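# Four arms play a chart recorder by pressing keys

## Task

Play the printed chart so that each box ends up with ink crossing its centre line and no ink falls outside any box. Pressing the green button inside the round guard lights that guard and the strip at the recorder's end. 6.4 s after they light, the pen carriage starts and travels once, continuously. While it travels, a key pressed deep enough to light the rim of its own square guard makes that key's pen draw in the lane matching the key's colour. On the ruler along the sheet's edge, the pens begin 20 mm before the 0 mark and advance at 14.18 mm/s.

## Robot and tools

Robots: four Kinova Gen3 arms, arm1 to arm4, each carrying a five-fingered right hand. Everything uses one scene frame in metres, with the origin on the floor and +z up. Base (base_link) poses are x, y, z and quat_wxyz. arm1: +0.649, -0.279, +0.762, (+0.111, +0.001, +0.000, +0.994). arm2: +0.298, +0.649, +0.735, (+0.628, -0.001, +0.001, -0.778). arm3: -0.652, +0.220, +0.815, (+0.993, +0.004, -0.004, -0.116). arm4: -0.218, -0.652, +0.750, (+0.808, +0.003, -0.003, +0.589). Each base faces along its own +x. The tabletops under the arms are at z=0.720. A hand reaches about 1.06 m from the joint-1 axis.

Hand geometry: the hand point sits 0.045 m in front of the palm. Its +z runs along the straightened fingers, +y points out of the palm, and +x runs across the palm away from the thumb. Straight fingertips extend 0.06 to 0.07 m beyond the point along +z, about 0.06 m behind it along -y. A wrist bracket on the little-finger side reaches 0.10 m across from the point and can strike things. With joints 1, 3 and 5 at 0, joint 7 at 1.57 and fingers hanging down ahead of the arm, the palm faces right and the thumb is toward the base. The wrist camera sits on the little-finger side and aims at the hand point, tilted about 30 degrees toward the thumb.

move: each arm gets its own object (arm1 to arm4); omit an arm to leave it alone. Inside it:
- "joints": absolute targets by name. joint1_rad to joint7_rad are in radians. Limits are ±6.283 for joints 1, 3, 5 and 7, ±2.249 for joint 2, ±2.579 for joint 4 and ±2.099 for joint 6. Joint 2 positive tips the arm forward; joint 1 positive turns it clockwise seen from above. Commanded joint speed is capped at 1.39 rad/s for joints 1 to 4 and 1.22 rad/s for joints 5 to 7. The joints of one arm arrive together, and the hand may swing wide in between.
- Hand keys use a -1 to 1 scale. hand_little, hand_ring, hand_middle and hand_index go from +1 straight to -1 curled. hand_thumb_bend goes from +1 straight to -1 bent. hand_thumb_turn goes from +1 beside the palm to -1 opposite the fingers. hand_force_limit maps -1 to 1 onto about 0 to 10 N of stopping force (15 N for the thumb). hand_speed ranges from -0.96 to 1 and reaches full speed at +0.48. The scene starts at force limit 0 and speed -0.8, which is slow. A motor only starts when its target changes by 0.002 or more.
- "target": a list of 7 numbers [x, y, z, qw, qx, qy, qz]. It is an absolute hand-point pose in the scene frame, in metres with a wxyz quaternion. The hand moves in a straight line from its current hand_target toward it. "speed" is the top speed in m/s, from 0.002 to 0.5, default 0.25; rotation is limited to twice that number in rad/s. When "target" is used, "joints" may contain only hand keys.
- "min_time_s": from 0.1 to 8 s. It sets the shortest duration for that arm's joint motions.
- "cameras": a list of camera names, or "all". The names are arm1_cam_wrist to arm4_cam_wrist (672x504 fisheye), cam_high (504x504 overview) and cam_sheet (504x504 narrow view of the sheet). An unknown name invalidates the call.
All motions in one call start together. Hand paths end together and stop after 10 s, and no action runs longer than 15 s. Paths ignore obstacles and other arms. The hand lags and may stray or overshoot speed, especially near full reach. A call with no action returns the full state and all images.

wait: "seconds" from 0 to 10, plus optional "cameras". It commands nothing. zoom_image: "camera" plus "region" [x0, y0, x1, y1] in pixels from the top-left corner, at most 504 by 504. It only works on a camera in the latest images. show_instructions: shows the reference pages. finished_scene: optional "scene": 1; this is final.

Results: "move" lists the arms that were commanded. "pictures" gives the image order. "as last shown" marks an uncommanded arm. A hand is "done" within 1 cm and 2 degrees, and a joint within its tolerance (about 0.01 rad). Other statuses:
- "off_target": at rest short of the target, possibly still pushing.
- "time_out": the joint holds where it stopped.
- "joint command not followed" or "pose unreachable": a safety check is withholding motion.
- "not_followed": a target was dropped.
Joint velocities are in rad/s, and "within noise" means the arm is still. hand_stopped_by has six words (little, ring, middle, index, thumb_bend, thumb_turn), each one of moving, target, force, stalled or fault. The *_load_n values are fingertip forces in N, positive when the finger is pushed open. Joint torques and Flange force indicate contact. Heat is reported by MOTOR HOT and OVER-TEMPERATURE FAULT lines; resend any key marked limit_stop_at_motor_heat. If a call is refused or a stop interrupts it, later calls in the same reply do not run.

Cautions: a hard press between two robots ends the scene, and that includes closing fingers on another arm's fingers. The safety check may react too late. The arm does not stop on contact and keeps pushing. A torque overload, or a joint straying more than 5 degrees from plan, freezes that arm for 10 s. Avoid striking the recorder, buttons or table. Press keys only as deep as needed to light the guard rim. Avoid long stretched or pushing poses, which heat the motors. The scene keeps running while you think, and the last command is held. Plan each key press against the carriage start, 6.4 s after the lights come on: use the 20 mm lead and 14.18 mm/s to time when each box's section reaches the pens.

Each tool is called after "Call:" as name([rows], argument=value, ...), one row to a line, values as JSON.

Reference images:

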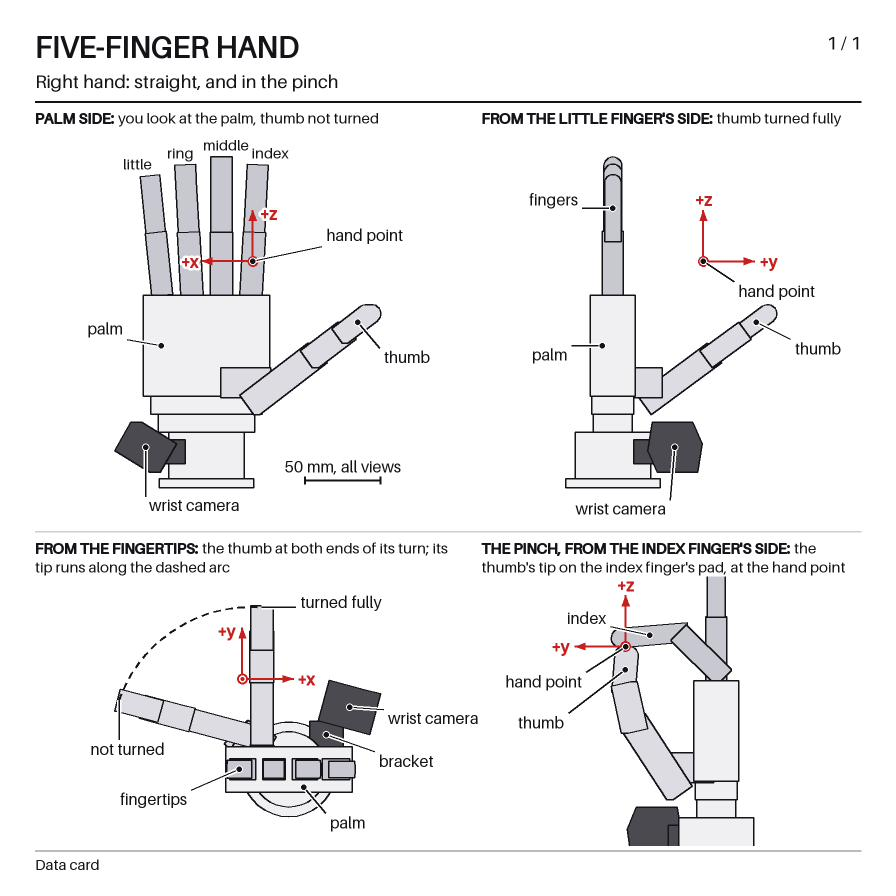

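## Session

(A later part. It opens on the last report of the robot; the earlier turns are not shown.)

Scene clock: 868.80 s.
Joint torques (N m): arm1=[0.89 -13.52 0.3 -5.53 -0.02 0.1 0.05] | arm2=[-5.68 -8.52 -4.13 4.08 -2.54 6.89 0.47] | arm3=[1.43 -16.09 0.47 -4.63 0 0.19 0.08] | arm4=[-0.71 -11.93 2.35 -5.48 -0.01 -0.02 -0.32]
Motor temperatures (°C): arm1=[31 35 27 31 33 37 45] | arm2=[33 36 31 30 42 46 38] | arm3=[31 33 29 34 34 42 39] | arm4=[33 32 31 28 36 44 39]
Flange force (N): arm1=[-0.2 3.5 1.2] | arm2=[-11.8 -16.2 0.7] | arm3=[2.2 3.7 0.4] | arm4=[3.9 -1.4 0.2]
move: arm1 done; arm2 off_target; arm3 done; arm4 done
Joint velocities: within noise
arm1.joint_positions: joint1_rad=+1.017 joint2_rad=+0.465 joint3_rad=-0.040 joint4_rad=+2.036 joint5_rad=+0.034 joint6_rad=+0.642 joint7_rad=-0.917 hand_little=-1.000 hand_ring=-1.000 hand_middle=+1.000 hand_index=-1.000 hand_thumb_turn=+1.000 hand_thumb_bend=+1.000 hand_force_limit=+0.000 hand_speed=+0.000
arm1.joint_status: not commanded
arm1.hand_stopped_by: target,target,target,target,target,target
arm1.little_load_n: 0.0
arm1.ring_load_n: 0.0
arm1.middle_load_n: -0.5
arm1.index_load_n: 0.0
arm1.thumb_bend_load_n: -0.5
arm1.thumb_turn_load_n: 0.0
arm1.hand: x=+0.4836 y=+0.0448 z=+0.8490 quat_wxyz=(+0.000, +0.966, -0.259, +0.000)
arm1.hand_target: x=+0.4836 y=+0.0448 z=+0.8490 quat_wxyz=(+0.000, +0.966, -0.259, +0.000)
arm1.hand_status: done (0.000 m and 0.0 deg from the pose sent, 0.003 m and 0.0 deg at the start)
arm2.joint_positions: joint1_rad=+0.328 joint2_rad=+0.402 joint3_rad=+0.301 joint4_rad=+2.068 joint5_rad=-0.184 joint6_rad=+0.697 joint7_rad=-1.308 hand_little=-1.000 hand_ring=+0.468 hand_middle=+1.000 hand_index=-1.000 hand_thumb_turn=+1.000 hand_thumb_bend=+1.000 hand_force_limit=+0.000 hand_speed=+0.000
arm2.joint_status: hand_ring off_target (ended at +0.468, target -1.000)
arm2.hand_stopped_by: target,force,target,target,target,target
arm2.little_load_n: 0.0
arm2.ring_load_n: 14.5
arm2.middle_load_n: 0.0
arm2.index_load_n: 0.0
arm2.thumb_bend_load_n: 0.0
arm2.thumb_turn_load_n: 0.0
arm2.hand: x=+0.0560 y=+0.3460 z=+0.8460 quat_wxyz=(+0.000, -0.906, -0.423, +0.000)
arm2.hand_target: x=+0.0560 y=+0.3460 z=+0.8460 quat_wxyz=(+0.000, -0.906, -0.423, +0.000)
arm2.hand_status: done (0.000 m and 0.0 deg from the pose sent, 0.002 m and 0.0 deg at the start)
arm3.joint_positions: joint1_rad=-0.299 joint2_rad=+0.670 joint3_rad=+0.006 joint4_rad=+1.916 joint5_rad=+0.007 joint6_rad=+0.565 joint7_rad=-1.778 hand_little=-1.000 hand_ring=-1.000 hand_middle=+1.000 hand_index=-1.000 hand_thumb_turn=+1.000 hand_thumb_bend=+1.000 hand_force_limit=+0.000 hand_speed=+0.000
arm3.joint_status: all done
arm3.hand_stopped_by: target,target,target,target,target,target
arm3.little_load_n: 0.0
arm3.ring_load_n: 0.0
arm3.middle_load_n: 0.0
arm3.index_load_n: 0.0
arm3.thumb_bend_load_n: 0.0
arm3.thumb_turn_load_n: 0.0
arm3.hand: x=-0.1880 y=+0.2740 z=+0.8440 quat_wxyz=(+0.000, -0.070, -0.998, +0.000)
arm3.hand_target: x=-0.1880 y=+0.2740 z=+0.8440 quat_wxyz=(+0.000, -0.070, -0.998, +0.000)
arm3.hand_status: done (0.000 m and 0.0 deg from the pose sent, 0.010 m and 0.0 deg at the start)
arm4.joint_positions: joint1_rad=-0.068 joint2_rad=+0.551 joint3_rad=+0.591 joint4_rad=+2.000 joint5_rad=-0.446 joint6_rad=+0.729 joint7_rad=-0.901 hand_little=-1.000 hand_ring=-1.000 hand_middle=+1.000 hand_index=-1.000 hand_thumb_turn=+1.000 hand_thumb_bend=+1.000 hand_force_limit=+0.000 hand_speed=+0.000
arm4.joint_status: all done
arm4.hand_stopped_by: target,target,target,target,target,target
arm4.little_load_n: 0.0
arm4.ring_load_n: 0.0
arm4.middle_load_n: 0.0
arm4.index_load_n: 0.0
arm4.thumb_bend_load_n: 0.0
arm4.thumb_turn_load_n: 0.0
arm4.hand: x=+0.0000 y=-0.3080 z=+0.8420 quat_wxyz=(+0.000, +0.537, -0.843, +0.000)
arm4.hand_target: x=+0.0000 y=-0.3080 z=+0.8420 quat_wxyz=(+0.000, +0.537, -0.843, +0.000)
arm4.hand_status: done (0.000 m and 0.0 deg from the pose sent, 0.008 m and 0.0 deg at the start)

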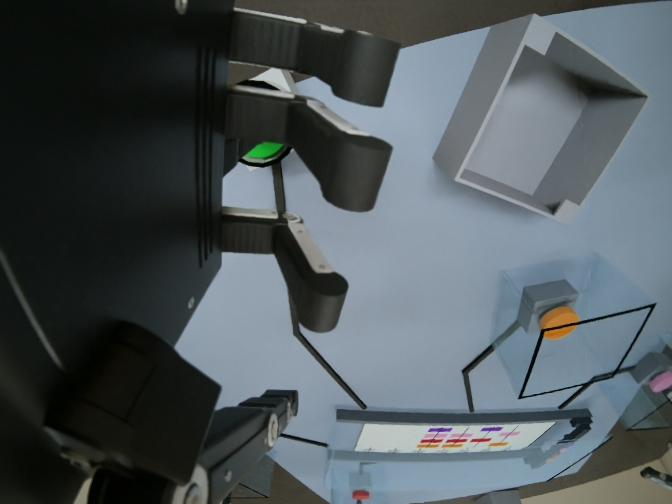

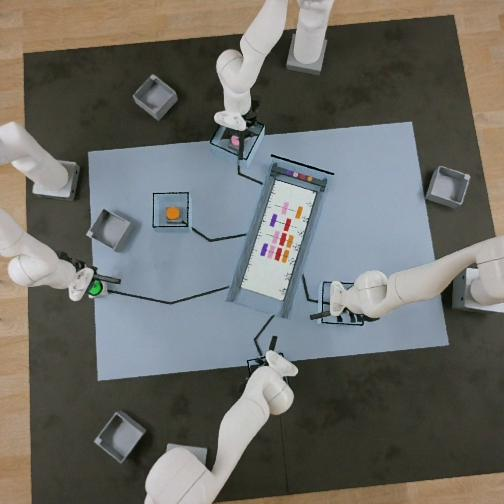

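Call:
move(arm2={"joints": {"hand_ring": 1}})

Call:
move(arm2={"target": [0.056, 0.346, 0.925, 0, 0.9063, 0.4226, 0], "speed": 0.2}, arm1={"target": [0.4836, 0.0448, 0.846, 0, 0.9659, -0.2588, 0], "speed": 0.1}, cameras=["arm2_cam_wrist", "arm4_cam_wrist"])

Call:
zoom_image(camera="arm2_cam_wrist", region=[180, 0, 380, 200])

Scene clock: 879.17 s.
Joint torques (N m): arm1=[0.92 -13.49 0.3 -5.49 -0.04 0.14 0.13] | arm2=[-0.71 -12.24 2.09 -7.78 -0.37 -0.38 0.09] | arm3=[1.38 -16.03 0.49 -4.67 -0.04 0.18 0.07] | arm4=[-0.77 -11.98 2.27 -5.45 -0.03 -0.04 -0.38]
Motor temperatures (°C): arm1=[31 35 27 31 33 37 45] | arm2=[33 36 31 30 42 46 38] | arm3=[31 34 29 34 34 42 39] | arm4=[33 32 31 28 36 44 39]
Flange force (N): arm1=[-0.4 3.7 1.3] | arm2=[7.1 -0.6 3.6] | arm3=[2.4 3.6 0.3] | arm4=[3.8 -1.7 0.2]
move: arm2 done
Joint velocities: within noise
arm1, arm3, arm4: as last shown
arm1.ring_load_n: 0.5
arm1.middle_load_n: 0.0
arm1.thumb_bend_load_n: 0.0
arm2.joint_positions: joint1_rad=+0.328 joint2_rad=+0.402 joint3_rad=+0.301 joint4_rad=+2.068 joint5_rad=-0.184 joint6_rad=+0.697 joint7_rad=-1.308 hand_little=-1.000 hand_ring=+1.000 hand_middle=+1.000 hand_index=-1.000 hand_thumb_turn=+1.000 hand_thumb_bend=+1.000 hand_force_limit=+0.000 hand_speed=+0.000
arm2.joint_status: all done
arm2.hand_stopped_by: target,target,target,target,target,target
arm2.little_load_n: 0.0
arm2.ring_load_n: 0.0
arm2.middle_load_n: 0.0
arm2.index_load_n: 0.0
arm2.thumb_bend_load_n: 0.0
arm2.thumb_turn_load_n: 0.0
arm2.hand: x=+0.0560 y=+0.3460 z=+0.8460 quat_wxyz=(+0.000, -0.906, -0.423, +0.000)
arm2.hand_target: x=+0.0560 y=+0.3460 z=+0.8460 quat_wxyz=(+0.000, -0.906, -0.423, +0.000)
arm2.hand_status: not commanded
pictures: none

Scene clock: 880.20 s.
Joint torques (N m): arm1=[0.85 -13.43 0.37 -5.43 -0.03 0.09 0.09] | arm2=[-0.65 -10.96 1.87 -9.33 -0.36 -0.4 0.01] | arm3=[1.38 -16.03 0.44 -4.6 0.01 0.19 0.09] | arm4=[-0.67 -11.97 2.35 -5.44 0.02 0 -0.34]
Motor temperatures (°C): arm1=[31 35 27 31 33 37 45] | arm2=[33 36 31 30 42 46 38] | arm3=[31 34 29 34 34 42 39] | arm4=[33 32 31 28 36 44 39]
Flange force (N): arm1=[-0.1 3.5 0.9] | arm2=[7.1 0.2 4.4] | arm3=[2.2 3.7 0.3] | arm4=[3.8 -1.4 0.3]
move: arm1 done; arm2 done
Joint velocities: within noise
arm1.joint_positions: joint1_rad=+1.017 joint2_rad=+0.471 joint3_rad=-0.039 joint4_rad=+2.039 joint5_rad=+0.035 joint6_rad=+0.633 joint7_rad=-0.917 hand_little=-1.000 hand_ring=-1.000 hand_middle=+1.000 hand_index=-1.000 hand_thumb_turn=+1.000 hand_thumb_bend=+1.000 hand_force_limit=+0.000 hand_speed=+0.000
arm1.joint_status: not commanded
arm1.hand_stopped_by: target,target,target,target,target,target
arm1.little_load_n: 0.0
arm1.ring_load_n: 0.0
arm1.middle_load_n: 0.0
arm1.index_load_n: 0.0
arm1.thumb_bend_load_n: 0.0
arm1.thumb_turn_load_n: 0.0
arm1.hand: x=+0.4836 y=+0.0448 z=+0.8460 quat_wxyz=(+0.000, +0.966, -0.259, +0.000)
arm1.hand_target: x=+0.4836 y=+0.0448 z=+0.8460 quat_wxyz=(+0.000, +0.966, -0.259, +0.000)
arm1.hand_status: done (0.000 m and 0.0 deg from the pose sent, 0.003 m and 0.0 deg at the start)
arm2.joint_positions: joint1_rad=+0.284 joint2_rad=+0.257 joint3_rad=+0.339 joint4_rad=+1.947 joint5_rad=-0.106 joint6_rad=+0.956 joint7_rad=-1.382 hand_little=-1.000 hand_ring=+1.000 hand_middle=+1.000 hand_index=-1.000 hand_thumb_turn=+1.000 hand_thumb_bend=+1.000 hand_force_limit=+0.000 hand_speed=+0.000
arm2.joint_status: not commanded
arm2.hand_stopped_by: target,target,target,target,target,target
arm2.little_load_n: 0.0
arm2.ring_load_n: 0.0
arm2.middle_load_n: 0.0
arm2.index_load_n: 0.0
arm2.thumb_bend_load_n: 0.0
arm2.thumb_turn_load_n: 0.0
arm2.hand: x=+0.0560 y=+0.3460 z=+0.9250 quat_wxyz=(+0.000, -0.906, -0.423, +0.000)
arm2.hand_target: x=+0.0560 y=+0.3460 z=+0.9250 quat_wxyz=(+0.000, -0.906, -0.423, +0.000)
arm2.hand_status: done (0.000 m and 0.0 deg from the pose sent, 0.079 m and 0.0 deg at the start)
arm3, arm4: as last shown

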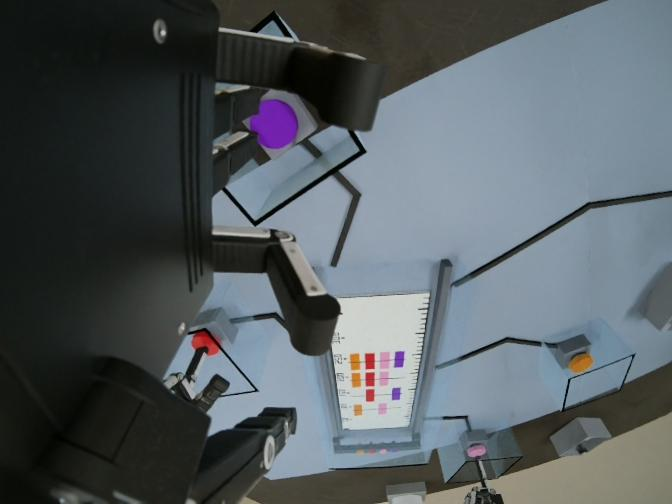

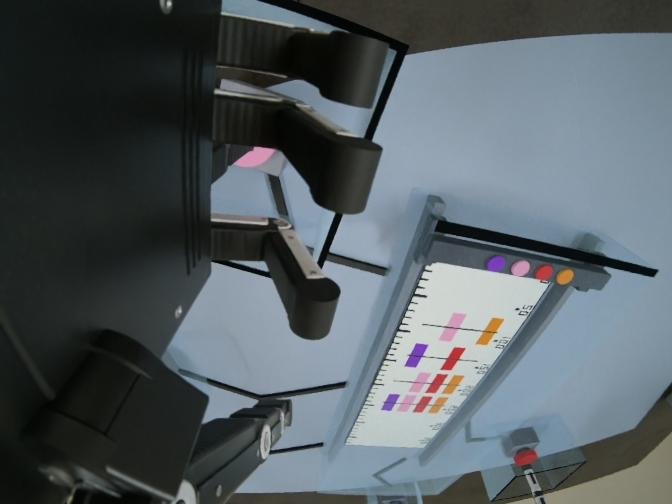

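Scaled by 2.520 from the camera's image (finer frame: 960x720).

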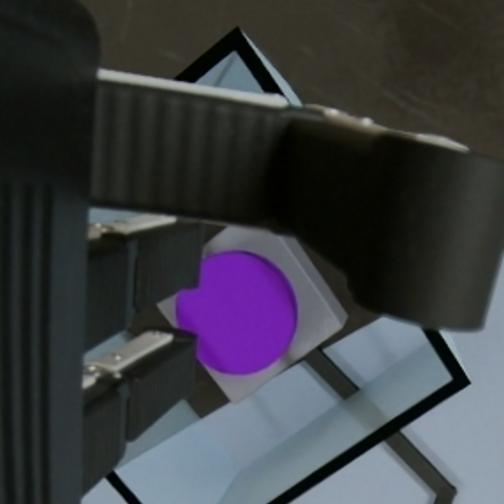

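Call:
move(arm2={"joints": {"hand_ring": -1}}, arm1={"target": [0.4836, 0.0448, 0.8435, 0, 0.9659, -0.2588, 0], "speed": 0.1})

Call:
move(arm2={"target": [0.056, 0.346, 0.846, 0, 0.9063, 0.4226, 0], "speed": 0.2})

Call:
move(arm2={"target": [0.056, 0.346, 0.8375, 0, 0.9063, 0.4226, 0], "speed": 0.1}, arm3={"target": [-0.188, 0.274, 0.8345, 0, 0.0698, 0.9976, 0], "speed": 0.1}, arm4={"target": [0.0, -0.308, 0.832, 0, 0.5373, -0.8434, 0], "speed": 0.1}, cameras=["cam_sheet", "cam_high"])

Call:
wait(seconds=1.0)

Call:
move(arm2={"target": [0.056, 0.346, 0.846, 0, 0.9063, 0.4226, 0], "speed": 0.1}, arm3={"target": [-0.188, 0.274, 0.844, 0, 0.0698, 0.9976, 0], "speed": 0.1}, arm4={"target": [0.0, -0.308, 0.842, 0, 0.5373, -0.8434, 0], "speed": 0.1})

Scene clock: 899.87 s.
Joint torques (N m): arm1=[0.87 -13.53 0.23 -5.37 -0.01 0.13 0.07] | arm2=[-0.7 -10.97 1.88 -9.33 -0.39 -0.36 0.06] | arm3=[1.37 -16.02 0.47 -4.6 0.02 0.19 0.09] | arm4=[-0.69 -11.94 2.32 -5.44 0.01 -0.03 -0.4]
Motor temperatures (°C): arm1=[31 35 27 31 33 37 45] | arm2=[33 36 31 30 42 46 38] | arm3=[31 34 29 34 34 42 39] | arm4=[33 33 31 28 36 44 39]
Flange force (N): arm1=[-0.2 3.5 1.1] | arm2=[7.1 0.2 4.5] | arm3=[2.2 3.6 0.2] | arm4=[3.9 -1.6 0.3]
move: arm1 done; arm2 done
Joint velocities: within noise
arm1.joint_positions: joint1_rad=+1.017 joint2_rad=+0.477 joint3_rad=-0.039 joint4_rad=+2.042 joint5_rad=+0.035 joint6_rad=+0.625 joint7_rad=-0.918 hand_little=-1.000 hand_ring=-1.000 hand_middle=+1.000 hand_index=-1.000 hand_thumb_turn=+1.000 hand_thumb_bend=+1.000 hand_force_limit=+0.000 hand_speed=+0.000
arm1.joint_status: not commanded
arm1.hand_stopped_by: target,target,target,target,target,target
arm1.little_load_n: 0.0
arm1.ring_load_n: 0.0
arm1.middle_load_n: 0.0
arm1.index_load_n: 0.0
arm1.thumb_bend_load_n: 0.0
arm1.thumb_turn_load_n: 0.0
arm1.hand: x=+0.4836 y=+0.0448 z=+0.8435 quat_wxyz=(+0.000, +0.966, -0.259, +0.000)
arm1.hand_target: x=+0.4836 y=+0.0448 z=+0.8435 quat_wxyz=(+0.000, +0.966, -0.259, +0.000)
arm1.hand_status: done (0.000 m and 0.0 deg from the pose sent, 0.003 m and 0.0 deg at the start)
arm2.joint_positions: joint1_rad=+0.284 joint2_rad=+0.257 joint3_rad=+0.339 joint4_rad=+1.947 joint5_rad=-0.105 joint6_rad=+0.956 joint7_rad=-1.382 hand_little=-1.000 hand_ring=-1.000 hand_middle=+1.000 hand_index=-1.000 hand_thumb_turn=+1.000 hand_thumb_bend=+1.000 hand_force_limit=+0.000 hand_speed=+0.000
arm2.joint_status: all done
arm2.hand_stopped_by: target,target,target,target,target,target
arm2.little_load_n: 0.0
arm2.ring_load_n: 0.0
arm2.middle_load_n: 0.0
arm2.index_load_n: 0.0
arm2.thumb_bend_load_n: 0.0
arm2.thumb_turn_load_n: 0.0
arm2.hand: x=+0.0560 y=+0.3460 z=+0.9250 quat_wxyz=(+0.000, -0.906, -0.423, +0.000)
arm2.hand_target: x=+0.0560 y=+0.3460 z=+0.9250 quat_wxyz=(+0.000, -0.906, -0.423, +0.000)
arm2.hand_status: not commanded
arm3, arm4: as last shown
arm3.ring_load_n: 0.5
arm4.ring_load_n: 0.5
pictures: none

Scene clock: 900.90 s.
Joint torques (N m): arm1=[0.92 -13.5 0.36 -5.35 0.05 0.13 0.1] | arm2=[-0.73 -12.27 2.11 -7.84 -0.37 -0.37 0.08] | arm3=[1.43 -15.97 0.46 -4.61 0.02 0.2 0.14] | arm4=[-0.64 -12.01 2.33 -5.47 -0.02 -0.03 -0.36]
Motor temperatures (°C): arm1=[31 35 27 31 33 37 45] | arm2=[33 36 31 30 42 46 38] | arm3=[31 34 29 34 34 42 39] | arm4=[33 33 31 28 36 44 39]
Flange force (N): arm1=[-0.3 3.6 1.0] | arm2=[7.2 -0.7 3.8] | arm3=[2.4 3.9 0.2] | arm4=[3.8 -1.4 0.3]
move: arm2 done
Joint velocities: within noise
arm1, arm3, arm4: as last shown
arm1.ring_load_n: 0.5
arm1.thumb_bend_load_n: -0.5
arm2.joint_positions: joint1_rad=+0.327 joint2_rad=+0.402 joint3_rad=+0.302 joint4_rad=+2.069 joint5_rad=-0.185 joint6_rad=+0.697 joint7_rad=-1.307 hand_little=-1.000 hand_ring=-1.000 hand_middle=+1.000 hand_index=-1.000 hand_thumb_turn=+1.000 hand_thumb_bend=+1.000 hand_force_limit=+0.000 hand_speed=+0.000
arm2.joint_status: not commanded
arm2.hand_stopped_by: target,target,target,target,target,target
arm2.little_load_n: 0.0
arm2.ring_load_n: 0.0
arm2.middle_load_n: 0.0
arm2.index_load_n: 0.0
arm2.thumb_bend_load_n: 0.0
arm2.thumb_turn_load_n: 0.0
arm2.hand: x=+0.0560 y=+0.3460 z=+0.8460 quat_wxyz=(+0.000, -0.906, -0.423, +0.000)
arm2.hand_target: x=+0.0560 y=+0.3460 z=+0.8460 quat_wxyz=(+0.000, -0.906, -0.423, +0.000)
arm2.hand_status: done (0.000 m and 0.0 deg from the pose sent, 0.079 m and 0.0 deg at the start)
arm3.ring_load_n: 0.0
arm3.middle_load_n: -0.5
arm4.little_load_n: 0.5
arm4.ring_load_n: 0.0
pictures: none

Scene clock: 901.87 s.
Joint torques (N m): arm1=[0.92 -13.62 0.33 -5.43 0.05 0.13 0.11] | arm2=[-0.87 -9.98 1.81 -6.97 -0.47 -0.84 0.04] | arm3=[1.53 -12.69 0.63 -3.98 0.08 -0.36 0.1] | arm4=[-0.94 -9.29 1.38 -4.56 -0.26 -0.49 -0.36]
Motor temperatures (°C): arm1=[31 35 27 31 33 37 45] | arm2=[33 36 31 30 42 46 38] | arm3=[31 34 29 34 34 42 39] | arm4=[33 33 31 28 36 44 39]
Flange force (N): arm1=[-0.3 3.7 1.3] | arm2=[8.7 -1.1 -4.1] | arm3=[4.1 3.7 -9.0] | arm4=[5.7 -1.6 -9.1]
move: arm2 done; arm3 done; arm4 done
Joint velocities: within noise
arm1: as last shown
arm1.ring_load_n: 0.0
arm1.thumb_bend_load_n: 0.0
arm2.joint_positions: joint1_rad=+0.334 joint2_rad=+0.420 joint3_rad=+0.295 joint4_rad=+2.079 joint5_rad=-0.195 joint6_rad=+0.669 joint7_rad=-1.298 hand_little=-1.000 hand_ring=-1.000 hand_middle=+1.000 hand_index=-1.000 hand_thumb_turn=+1.000 hand_thumb_bend=+1.000 hand_force_limit=+0.000 hand_speed=+0.000
arm2.joint_status: not commanded
arm2.hand_stopped_by: target,target,target,target,target,target
arm2.little_load_n: 0.0
arm2.ring_load_n: 0.0
arm2.middle_load_n: 0.0
arm2.index_load_n: 0.0
arm2.thumb_bend_load_n: -0.5
arm2.thumb_turn_load_n: 0.0
arm2.hand: x=+0.0560 y=+0.3460 z=+0.8375 quat_wxyz=(+0.000, -0.906, -0.423, +0.000)
arm2.hand_target: x=+0.0560 y=+0.3460 z=+0.8375 quat_wxyz=(+0.000, -0.906, -0.423, +0.000)
arm2.hand_status: done (0.000 m and 0.0 deg from the pose sent, 0.009 m and 0.0 deg at the start)
arm3.joint_positions: joint1_rad=-0.299 joint2_rad=+0.690 joint3_rad=+0.006 joint4_rad=+1.921 joint5_rad=+0.007 joint6_rad=+0.539 joint7_rad=-1.778 hand_little=-1.000 hand_ring=-1.000 hand_middle=+1.000 hand_index=-1.000 hand_thumb_turn=+1.000 hand_thumb_bend=+1.000 hand_force_limit=+0.000 hand_speed=+0.000
arm3.joint_status: not commanded
arm3.hand_stopped_by: target,target,target,target,target,target
arm3.little_load_n: 0.0
arm3.ring_load_n: 0.0
arm3.middle_load_n: 0.0
arm3.index_load_n: 0.0
arm3.thumb_bend_load_n: 0.0
arm3.thumb_turn_load_n: 0.0
arm3.hand: x=-0.1880 y=+0.2740 z=+0.8345 quat_wxyz=(+0.000, -0.070, -0.998, +0.000)
arm3.hand_target: x=-0.1880 y=+0.2740 z=+0.8345 quat_wxyz=(+0.000, -0.070, -0.998, +0.000)
arm3.hand_status: done (0.000 m and 0.0 deg from the pose sent, 0.010 m and 0.0 deg at the start)
arm4.joint_positions: joint1_rad=-0.055 joint2_rad=+0.570 joint3_rad=+0.574 joint4_rad=+2.010 joint5_rad=-0.464 joint6_rad=+0.701 joint7_rad=-0.885 hand_little=-1.000 hand_ring=-1.000 hand_middle=+1.000 hand_index=-1.000 hand_thumb_turn=+1.000 hand_thumb_bend=+1.000 hand_force_limit=+0.000 hand_speed=+0.000
arm4.joint_status: not commanded
arm4.hand_stopped_by: target,target,target,target,target,target
arm4.little_load_n: 0.0
arm4.ring_load_n: 0.0
arm4.middle_load_n: 0.0
arm4.index_load_n: 0.0
arm4.thumb_bend_load_n: 0.0
arm4.thumb_turn_load_n: 0.0
arm4.hand: x=+0.0000 y=-0.3080 z=+0.8320 quat_wxyz=(+0.000, +0.537, -0.843, +0.000)
arm4.hand_target: x=+0.0000 y=-0.3080 z=+0.8320 quat_wxyz=(+0.000, +0.537, -0.843, +0.000)
arm4.hand_status: done (0.000 m and 0.0 deg from the pose sent, 0.010 m and 0.0 deg at the start)
pictures: cam_high, cam_sheet

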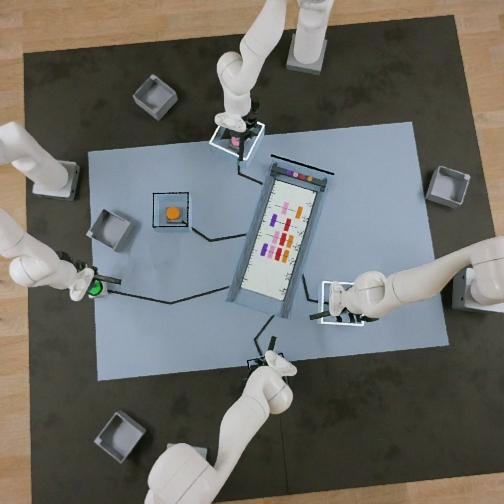

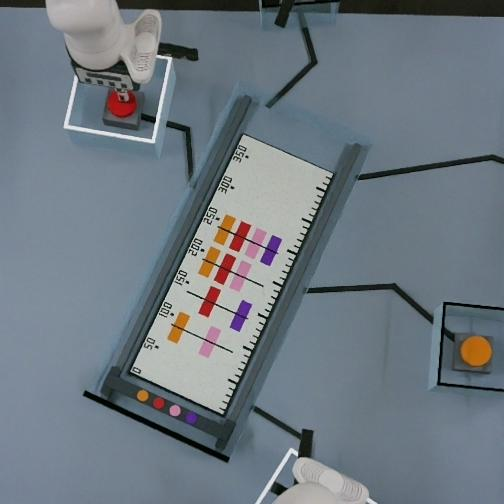

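Scene clock: 902.87 s.
Joint torques (N m): arm1=[0.87 -13.58 0.22 -5.44 0.05 0.09 0.05] | arm2=[-0.86 -10.02 1.76 -6.98 -0.46 -0.84 0.09] | arm3=[1.53 -12.72 0.62 -3.94 0.1 -0.34 0.08] | arm4=[-0.86 -9.26 1.39 -4.51 -0.31 -0.49 -0.36]
Motor temperatures (°C): arm1=[31 35 27 31 33 37 45] | arm2=[33 36 31 30 42 46 38] | arm3=[31 34 29 34 34 42 39] | arm4=[33 33 31 28 36 44 39]
Flange force (N): arm1=[-0.1 3.5 1.1] | arm2=[8.6 -0.9 -4.1] | arm3=[4.0 3.7 -8.9] | arm4=[5.5 -1.5 -9.4]
Joint velocities: within noise
arm1.joint_positions: joint1_rad=+1.017 joint2_rad=+0.477 joint3_rad=-0.039 joint4_rad=+2.042 joint5_rad=+0.035 joint6_rad=+0.625 joint7_rad=-0.918 hand_little=-1.000 hand_ring=-1.000 hand_middle=+1.000 hand_index=-1.000 hand_thumb_turn=+1.000 hand_thumb_bend=+1.000 hand_force_limit=+0.000 hand_speed=+0.000
arm1.joint_status: not commanded
arm1.hand_stopped_by: target,target,target,target,target,target
arm1.little_load_n: 0.0
arm1.ring_load_n: 0.0
arm1.middle_load_n: 0.0
arm1.index_load_n: 0.0
arm1.thumb_bend_load_n: 0.0
arm1.thumb_turn_load_n: 0.0
arm1.hand: x=+0.4836 y=+0.0448 z=+0.8435 quat_wxyz=(+0.000, +0.966, -0.259, +0.000)
arm1.hand_target: x=+0.4836 y=+0.0448 z=+0.8435 quat_wxyz=(+0.000, +0.966, -0.259, +0.000)
arm1.hand_status: not commanded
arm2.joint_positions: joint1_rad=+0.334 joint2_rad=+0.420 joint3_rad=+0.295 joint4_rad=+2.079 joint5_rad=-0.195 joint6_rad=+0.669 joint7_rad=-1.298 hand_little=-1.000 hand_ring=-1.000 hand_middle=+1.000 hand_index=-1.000 hand_thumb_turn=+1.000 hand_thumb_bend=+1.000 hand_force_limit=+0.000 hand_speed=+0.000
arm2.joint_status: not commanded
arm2.hand_stopped_by: target,target,target,target,target,target
arm2.little_load_n: 0.0
arm2.ring_load_n: 0.0
arm2.middle_load_n: 0.0
arm2.index_load_n: 0.0
arm2.thumb_bend_load_n: 0.0
arm2.thumb_turn_load_n: 0.0
arm2.hand: x=+0.0560 y=+0.3460 z=+0.8375 quat_wxyz=(+0.000, -0.906, -0.423, +0.000)
arm2.hand_target: x=+0.0560 y=+0.3460 z=+0.8375 quat_wxyz=(+0.000, -0.906, -0.423, +0.000)
arm2.hand_status: done (0.000 m and 0.0 deg from the pose sent, 0.009 m and 0.0 deg at the start)
arm3.joint_positions: joint1_rad=-0.299 joint2_rad=+0.690 joint3_rad=+0.006 joint4_rad=+1.921 joint5_rad=+0.007 joint6_rad=+0.539 joint7_rad=-1.778 hand_little=-1.000 hand_ring=-1.000 hand_middle=+1.000 hand_index=-1.000 hand_thumb_turn=+1.000 hand_thumb_bend=+1.000 hand_force_limit=+0.000 hand_speed=+0.000
arm3.joint_status: not commanded
arm3.hand_stopped_by: target,target,target,target,target,target
arm3.little_load_n: 0.0
arm3.ring_load_n: 0.0
arm3.middle_load_n: 0.0
arm3.index_load_n: 0.0
arm3.thumb_bend_load_n: 0.0
arm3.thumb_turn_load_n: 0.0
arm3.hand: x=-0.1880 y=+0.2740 z=+0.8345 quat_wxyz=(+0.000, -0.070, -0.998, +0.000)
arm3.hand_target: x=-0.1880 y=+0.2740 z=+0.8345 quat_wxyz=(+0.000, -0.070, -0.998, +0.000)
arm3.hand_status: done (0.000 m and 0.0 deg from the pose sent, 0.010 m and 0.0 deg at the start)
arm4.joint_positions: joint1_rad=-0.055 joint2_rad=+0.570 joint3_rad=+0.574 joint4_rad=+2.010 joint5_rad=-0.464 joint6_rad=+0.701 joint7_rad=-0.885 hand_little=-1.000 hand_ring=-1.000 hand_middle=+1.000 hand_index=-1.000 hand_thumb_turn=+1.000 hand_thumb_bend=+1.000 hand_force_limit=+0.000 hand_speed=+0.000
arm4.joint_status: not commanded
arm4.hand_stopped_by: target,target,target,target,target,target
arm4.little_load_n: 0.5
arm4.ring_load_n: 0.0
arm4.middle_load_n: 0.0
arm4.index_load_n: 0.0
arm4.thumb_bend_load_n: 0.0
arm4.thumb_turn_load_n: 0.0
arm4.hand: x=+0.0000 y=-0.3080 z=+0.8320 quat_wxyz=(+0.000, +0.537, -0.843, +0.000)
arm4.hand_target: x=+0.0000 y=-0.3080 z=+0.8320 quat_wxyz=(+0.000, +0.537, -0.843, +0.000)
arm4.hand_status: done (0.000 m and 0.0 deg from the pose sent, 0.010 m and 0.0 deg at the start)
wait: 1.00 s; at rest by 0.27 s
pictures: none

Scene clock: 903.83 s.
Joint torques (N m): arm1=[0.93 -13.55 0.29 -5.33 0.01 0.13 0.09] | arm2=[-0.72 -12.28 2.15 -7.86 -0.37 -0.34 0.05] | arm3=[1.36 -16.01 0.5 -4.65 0.02 0.22 0.1] | arm4=[-0.73 -12.03 2.36 -5.47 -0.01 -0.05 -0.33]
Motor temperatures (°C): arm1=[31 35 27 31 33 37 45] | arm2=[33 36 31 30 42 46 38] | arm3=[31 34 29 34 34 42 39] | arm4=[33 33 31 28 36 44 39]
Flange force (N): arm1=[-0.5 3.5 1.1] | arm2=[7.3 -0.8 4.0] | arm3=[2.4 3.6 0.3] | arm4=[3.7 -1.5 0.4]
move: arm2 done; arm3 done; arm4 done
Joint velocities: within noise
arm1: as last shown
arm2.joint_positions: joint1_rad=+0.327 joint2_rad=+0.402 joint3_rad=+0.302 joint4_rad=+2.069 joint5_rad=-0.185 joint6_rad=+0.697 joint7_rad=-1.307 hand_little=-1.000 hand_ring=-1.000 hand_middle=+1.000 hand_index=-1.000 hand_thumb_turn=+1.000 hand_thumb_bend=+1.000 hand_force_limit=+0.000 hand_speed=+0.000
arm2.joint_status: not commanded
arm2.hand_stopped_by: target,target,target,target,target,target
arm2.little_load_n: 0.0
arm2.ring_load_n: 0.0
arm2.middle_load_n: 0.0
arm2.index_load_n: 0.0
arm2.thumb_bend_load_n: 0.0
arm2.thumb_turn_load_n: 0.0
arm2.hand: x=+0.0560 y=+0.3460 z=+0.8460 quat_wxyz=(+0.000, -0.906, -0.423, +0.000)
arm2.hand_target: x=+0.0560 y=+0.3460 z=+0.8460 quat_wxyz=(+0.000, -0.906, -0.423, +0.000)
arm2.hand_status: done (0.000 m and 0.0 deg from the pose sent, 0.008 m and 0.0 deg at the start)
arm3.joint_positions: joint1_rad=-0.299 joint2_rad=+0.670 joint3_rad=+0.006 joint4_rad=+1.916 joint5_rad=+0.007 joint6_rad=+0.565 joint7_rad=-1.778 hand_little=-1.000 hand_ring=-1.000 hand_middle=+1.000 hand_index=-1.000 hand_thumb_turn=+1.000 hand_thumb_bend=+1.000 hand_force_limit=+0.000 hand_speed=+0.000
arm3.joint_status: not commanded
arm3.hand_stopped_by: target,target,target,target,target,target
arm3.little_load_n: 0.0
arm3.ring_load_n: 0.0
arm3.middle_load_n: 0.0
arm3.index_load_n: 0.0
arm3.thumb_bend_load_n: 0.0
arm3.thumb_turn_load_n: 0.0
arm3.hand: x=-0.1880 y=+0.2740 z=+0.8440 quat_wxyz=(+0.000, -0.070, -0.998, +0.000)
arm3.hand_target: x=-0.1880 y=+0.2740 z=+0.8440 quat_wxyz=(+0.000, -0.070, -0.998, +0.000)
arm3.hand_status: done (0.000 m and 0.0 deg from the pose sent, 0.010 m and 0.0 deg at the start)
arm4.joint_positions: joint1_rad=-0.068 joint2_rad=+0.551 joint3_rad=+0.591 joint4_rad=+2.000 joint5_rad=-0.446 joint6_rad=+0.729 joint7_rad=-0.901 hand_little=-1.000 hand_ring=-1.000 hand_middle=+1.000 hand_index=-1.000 hand_thumb_turn=+1.000 hand_thumb_bend=+1.000 hand_force_limit=+0.000 hand_speed=+0.000
arm4.joint_status: not commanded
arm4.hand_stopped_by: target,target,target,target,target,target
arm4.little_load_n: 0.0
arm4.ring_load_n: 0.0
arm4.middle_load_n: 0.0
arm4.index_load_n: 0.0
arm4.thumb_bend_load_n: 0.0
arm4.thumb_turn_load_n: 0.0
arm4.hand: x=+0.0000 y=-0.3080 z=+0.8420 quat_wxyz=(+0.000, +0.537, -0.843, +0.000)
arm4.hand_target: x=+0.0000 y=-0.3080 z=+0.8420 quat_wxyz=(+0.000, +0.537, -0.843, +0.000)
arm4.hand_status: done (0.000 m and 0.0 deg from the pose sent, 0.010 m and 0.0 deg at the start)
pictures: none

Call:
zoom_image(camera="cam_sheet", region=[240, 0, 360, 60])

Call:
zoom_image(camera="cam_high", region=[220, 330, 320, 430])

Call:
move(arm1={"target": [0.4836, 0.0448, 0.841, 0, 0.9659, -0.2588, 0], "speed": 0.1}, arm2={"target": [0.056, 0.346, 0.8365, 0, 0.9063, 0.4226, 0], "speed": 0.1}, cameras=["cam_sheet", "cam_high"])

Call:
zoom_image(camera="cam_sheet", region=[240, 0, 360, 60])

Call:
zoom_image(camera="cam_high", region=[60, 250, 140, 330])

Scaled by 4.200.
This view is cut from an older image: the scene may have changed since it was taken.

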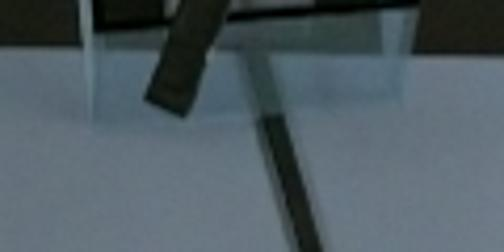

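Scaled by 5.040.
This view is cut from an older image: the scene may have changed since it was taken.

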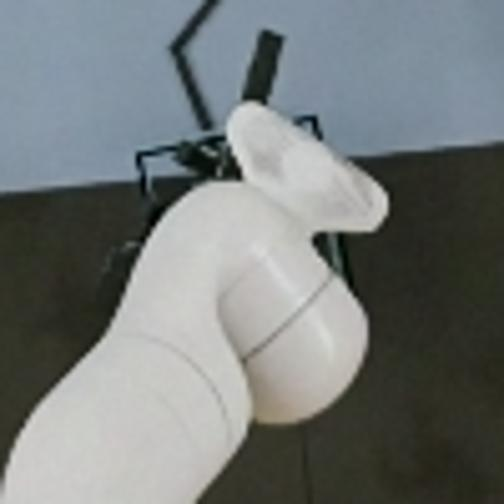

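Scene clock: 920.10 s.
Joint torques (N m): arm1=[0.83 -13.57 0.26 -5.35 0.02 0.13 0.1] | arm2=[-0.82 -9.58 1.77 -6.78 -0.5 -0.89 0.08] | arm3=[1.42 -16.03 0.52 -4.63 0.02 0.2 0.11] | arm4=[-0.7 -12.02 2.35 -5.45 0.01 -0.02 -0.34]
Motor temperatures (°C): arm1=[31 35 27 31 33 37 45] | arm2=[33 36 31 30 42 46 38] | arm3=[31 34 29 34 34 42 39] | arm4=[33 33 31 28 36 44 39]
Flange force (N): arm1=[-0.1 3.5 1.1] | arm2=[8.8 -0.9 -5.6] | arm3=[2.4 3.7 0.3] | arm4=[3.7 -1.5 0.4]
move: arm1 done; arm2 done
Joint velocities: within noise
arm1.joint_positions: joint1_rad=+1.017 joint2_rad=+0.482 joint3_rad=-0.039 joint4_rad=+2.044 joint5_rad=+0.036 joint6_rad=+0.617 joint7_rad=-0.918 hand_little=-1.000 hand_ring=-1.000 hand_middle=+1.000 hand_index=-1.000 hand_thumb_turn=+1.000 hand_thumb_bend=+1.000 hand_force_limit=+0.000 hand_speed=+0.000
arm1.joint_status: not commanded
arm1.hand_stopped_by: target,target,target,target,target,target
arm1.little_load_n: 0.0
arm1.ring_load_n: 0.0
arm1.middle_load_n: 0.0
arm1.index_load_n: 0.0
arm1.thumb_bend_load_n: 0.0
arm1.thumb_turn_load_n: 0.0
arm1.hand: x=+0.4836 y=+0.0448 z=+0.8410 quat_wxyz=(+0.000, +0.966, -0.259, +0.000)
arm1.hand_target: x=+0.4836 y=+0.0448 z=+0.8410 quat_wxyz=(+0.000, +0.966, -0.259, +0.000)
arm1.hand_status: done (0.000 m and 0.0 deg from the pose sent, 0.002 m and 0.0 deg at the start)
arm2.joint_positions: joint1_rad=+0.335 joint2_rad=+0.423 joint3_rad=+0.294 joint4_rad=+2.080 joint5_rad=-0.196 joint6_rad=+0.666 joint7_rad=-1.297 hand_little=-1.000 hand_ring=-1.000 hand_middle=+1.000 hand_index=-1.000 hand_thumb_turn=+1.000 hand_thumb_bend=+1.000 hand_force_limit=+0.000 hand_speed=+0.000
arm2.joint_status: not commanded
arm2.hand_stopped_by: target,target,target,target,target,target
arm2.little_load_n: 0.5
arm2.ring_load_n: 0.0
arm2.middle_load_n: 0.0
arm2.index_load_n: 0.0
arm2.thumb_bend_load_n: 0.0
arm2.thumb_turn_load_n: 0.0
arm2.hand: x=+0.0560 y=+0.3460 z=+0.8365 quat_wxyz=(+0.000, -0.906, -0.423, +0.000)
arm2.hand_target: x=+0.0560 y=+0.3460 z=+0.8365 quat_wxyz=(+0.000, -0.906, -0.423, +0.000)
arm2.hand_status: done (0.000 m and 0.0 deg from the pose sent, 0.009 m and 0.0 deg at the start)
arm3, arm4: as last shown
pictures: cam_high, cam_sheet

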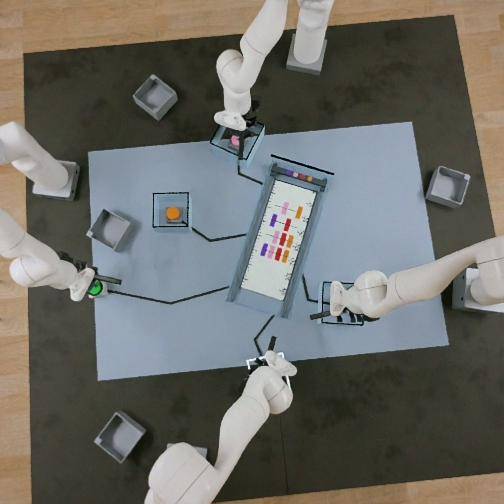

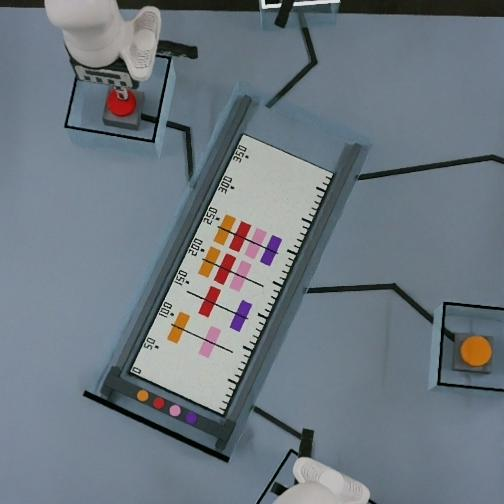

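Scaled by 4.200.

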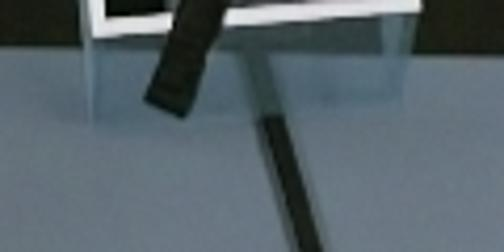

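Scaled by 6.300.

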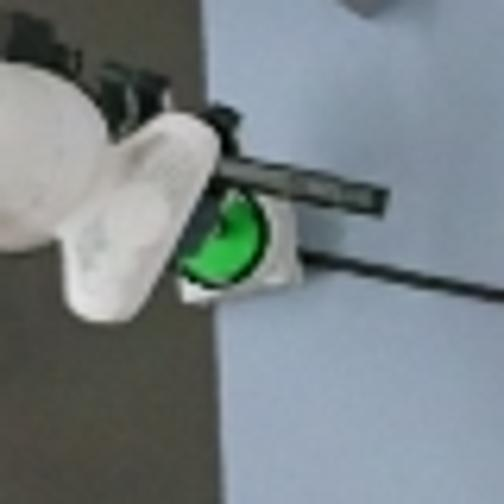

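Call:
move(arm1={"target": [0.4836, 0.0448, 0.8385, 0, 0.9659, -0.2588, 0], "speed": 0.1}, arm2={"target": [0.056, 0.346, 0.846, 0, 0.9063, 0.4226, 0], "speed": 0.1})

Call:
move(arm1={"target": [0.4836, 0.0448, 0.8365, 0, 0.9659, -0.2588, 0], "speed": 0.1})

Scene clock: 935.70 s.
Joint torques (N m): arm1=[0.94 -13.61 0.32 -5.25 -0.02 0.08 0.14] | arm2=[-0.76 -12.28 2.14 -7.77 -0.4 -0.38 0.07] | arm3=[1.42 -15.99 0.5 -4.6 0.04 0.21 0.12] | arm4=[-0.72 -11.95 2.3 -5.44 -0.05 -0.01 -0.37]
Motor temperatures (°C): arm1=[31 35 27 31 33 37 45] | arm2=[33 36 31 30 41 46 38] | arm3=[31 34 29 34 34 42 39] | arm4=[33 33 31 28 36 44 39]
Flange force (N): arm1=[-0.5 3.7 0.9] | arm2=[7.0 -0.9 3.7] | arm3=[2.3 3.8 0.2] | arm4=[3.9 -1.6 0.2]
move: arm1 done; arm2 done
Joint velocities: within noise
arm1.joint_positions: joint1_rad=+1.017 joint2_rad=+0.488 joint3_rad=-0.039 joint4_rad=+2.047 joint5_rad=+0.036 joint6_rad=+0.609 joint7_rad=-0.919 hand_little=-1.000 hand_ring=-1.000 hand_middle=+1.000 hand_index=-1.000 hand_thumb_turn=+1.000 hand_thumb_bend=+1.000 hand_force_limit=+0.000 hand_speed=+0.000
arm1.joint_status: not commanded
arm1.hand_stopped_by: target,target,target,target,target,target
arm1.little_load_n: 0.0
arm1.ring_load_n: 0.0
arm1.middle_load_n: 0.0
arm1.index_load_n: 0.0
arm1.thumb_bend_load_n: 0.0
arm1.thumb_turn_load_n: 0.0
arm1.hand: x=+0.4836 y=+0.0448 z=+0.8385 quat_wxyz=(+0.000, +0.966, -0.259, +0.000)
arm1.hand_target: x=+0.4836 y=+0.0448 z=+0.8385 quat_wxyz=(+0.000, +0.966, -0.259, +0.000)
arm1.hand_status: done (0.000 m and 0.0 deg from the pose sent, 0.003 m and 0.0 deg at the start)
arm2.joint_positions: joint1_rad=+0.327 joint2_rad=+0.402 joint3_rad=+0.302 joint4_rad=+2.069 joint5_rad=-0.185 joint6_rad=+0.697 joint7_rad=-1.307 hand_little=-1.000 hand_ring=-1.000 hand_middle=+1.000 hand_index=-1.000 hand_thumb_turn=+1.000 hand_thumb_bend=+1.000 hand_force_limit=+0.000 hand_speed=+0.000
arm2.joint_status: not commanded
arm2.hand_stopped_by: target,target,target,target,target,target
arm2.little_load_n: 0.0
arm2.ring_load_n: 0.0
arm2.middle_load_n: -0.5
arm2.index_load_n: 0.0
arm2.thumb_bend_load_n: 0.0
arm2.thumb_turn_load_n: 0.0
arm2.hand: x=+0.0560 y=+0.3460 z=+0.8460 quat_wxyz=(+0.000, -0.906, -0.423, +0.000)
arm2.hand_target: x=+0.0560 y=+0.3460 z=+0.8460 quat_wxyz=(+0.000, -0.906, -0.423, +0.000)
arm2.hand_status: done (0.000 m and 0.0 deg from the pose sent, 0.009 m and 0.0 deg at the start)
arm3, arm4: as last shown
pictures: none

Scene clock: 936.67 s.
Joint torques (N m): arm1=[0.69 -11.82 0.12 -4.58 -0.08 -0.12 0.11] | arm2=[-0.81 -12.27 2.1 -7.74 -0.35 -0.35 0.04] | arm3=[1.39 -15.97 0.5 -4.62 0.03 0.18 0.11] | arm4=[-0.67 -11.96 2.3 -5.42 -0.01 -0.03 -0.39]
Motor temperatures (°C): arm1=[31 34 27 31 33 37 45] | arm2=[33 36 31 30 41 46 38] | arm3=[31 34 29 34 34 42 39] | arm4=[33 33 31 28 36 44 39]
Flange force (N): arm1=[0.3 3.4 -4.3] | arm2=[6.9 -1.1 3.9] | arm3=[2.4 3.7 0.1] | arm4=[3.8 -1.5 0.2]
move: arm1 done
Joint velocities: within noise
arm1.joint_positions: joint1_rad=+1.016 joint2_rad=+0.492 joint3_rad=-0.038 joint4_rad=+2.049 joint5_rad=+0.037 joint6_rad=+0.603 joint7_rad=-0.919 hand_little=-1.000 hand_ring=-1.000 hand_middle=+1.000 hand_index=-1.000 hand_thumb_turn=+1.000 hand_thumb_bend=+1.000 hand_force_limit=+0.000 hand_speed=+0.000
arm1.joint_status: not commanded
arm1.hand_stopped_by: target,target,target,target,target,target
arm1.little_load_n: 0.0
arm1.ring_load_n: 0.0
arm1.middle_load_n: 0.0
arm1.index_load_n: 0.0
arm1.thumb_bend_load_n: 0.0
arm1.thumb_turn_load_n: 0.0
arm1.hand: x=+0.4836 y=+0.0448 z=+0.8365 quat_wxyz=(+0.000, +0.966, -0.259, +0.000)
arm1.hand_target: x=+0.4836 y=+0.0448 z=+0.8365 quat_wxyz=(+0.000, +0.966, -0.259, +0.000)
arm1.hand_status: done (0.000 m and 0.0 deg from the pose sent, 0.002 m and 0.0 deg at the start)
arm2, arm3, arm4: as last shown
arm2.middle_load_n: 0.0
pictures: none

Call:
move(arm1={"target": [0.4836, 0.0448, 0.8405, 0, 0.9659, -0.2588, 0], "speed": 0.1}, cameras=["cam_sheet", "cam_high"])

Scene clock: 943.30 s.
Joint torques (N m): arm1=[0.96 -13.61 0.26 -5.29 -0.02 0.08 0.15] | arm2=[-0.78 -12.22 2.1 -7.8 -0.38 -0.39 0.06] | arm3=[1.33 -16.04 0.46 -4.61 0.02 0.18 0.07] | arm4=[-0.68 -11.94 2.32 -5.44 -0.03 -0.03 -0.32]
Motor temperatures (°C): arm1=[31 34 27 31 33 37 45] | arm2=[33 36 31 30 41 46 38] | arm3=[31 34 29 34 34 42 39] | arm4=[33 33 31 28 36 44 39]
Flange force (N): arm1=[-0.6 3.7 1.0] | arm2=[7.1 -0.9 3.6] | arm3=[2.2 3.5 0.3] | arm4=[3.8 -1.4 0.0]
move: arm1 done
Joint velocities: within noise
arm1.joint_positions: joint1_rad=+1.017 joint2_rad=+0.483 joint3_rad=-0.039 joint4_rad=+2.045 joint5_rad=+0.036 joint6_rad=+0.615 joint7_rad=-0.918 hand_little=-1.000 hand_ring=-1.000 hand_middle=+1.000 hand_index=-1.000 hand_thumb_turn=+1.000 hand_thumb_bend=+1.000 hand_force_limit=+0.000 hand_speed=+0.000
arm1.joint_status: not commanded
arm1.hand_stopped_by: target,target,target,target,target,target
arm1.little_load_n: 0.0
arm1.ring_load_n: 0.0
arm1.middle_load_n: 0.0
arm1.index_load_n: 0.0
arm1.thumb_bend_load_n: 0.0
arm1.thumb_turn_load_n: 0.0
arm1.hand: x=+0.4836 y=+0.0448 z=+0.8405 quat_wxyz=(+0.000, +0.966, -0.259, +0.000)
arm1.hand_target: x=+0.4836 y=+0.0448 z=+0.8405 quat_wxyz=(+0.000, +0.966, -0.259, +0.000)
arm1.hand_status: done (0.000 m and 0.0 deg from the pose sent, 0.004 m and 0.0 deg at the start)
arm2, arm3, arm4: as last shown
arm2.index_load_n: 0.5
arm4.thumb_bend_load_n: -0.5
pictures: cam_high, cam_sheet

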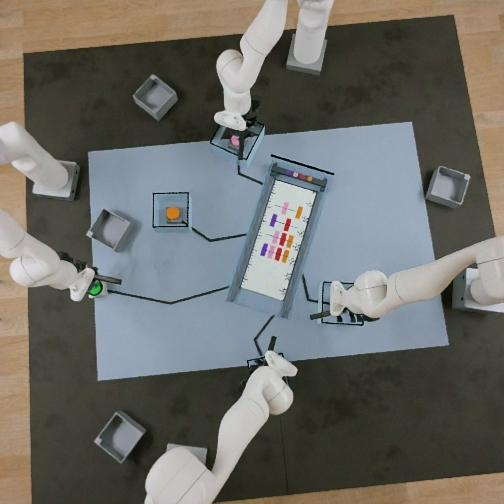

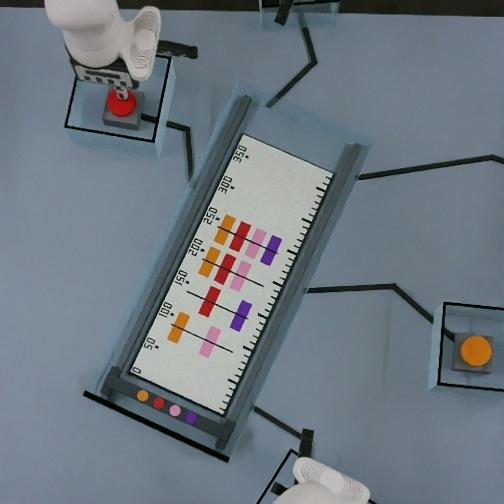

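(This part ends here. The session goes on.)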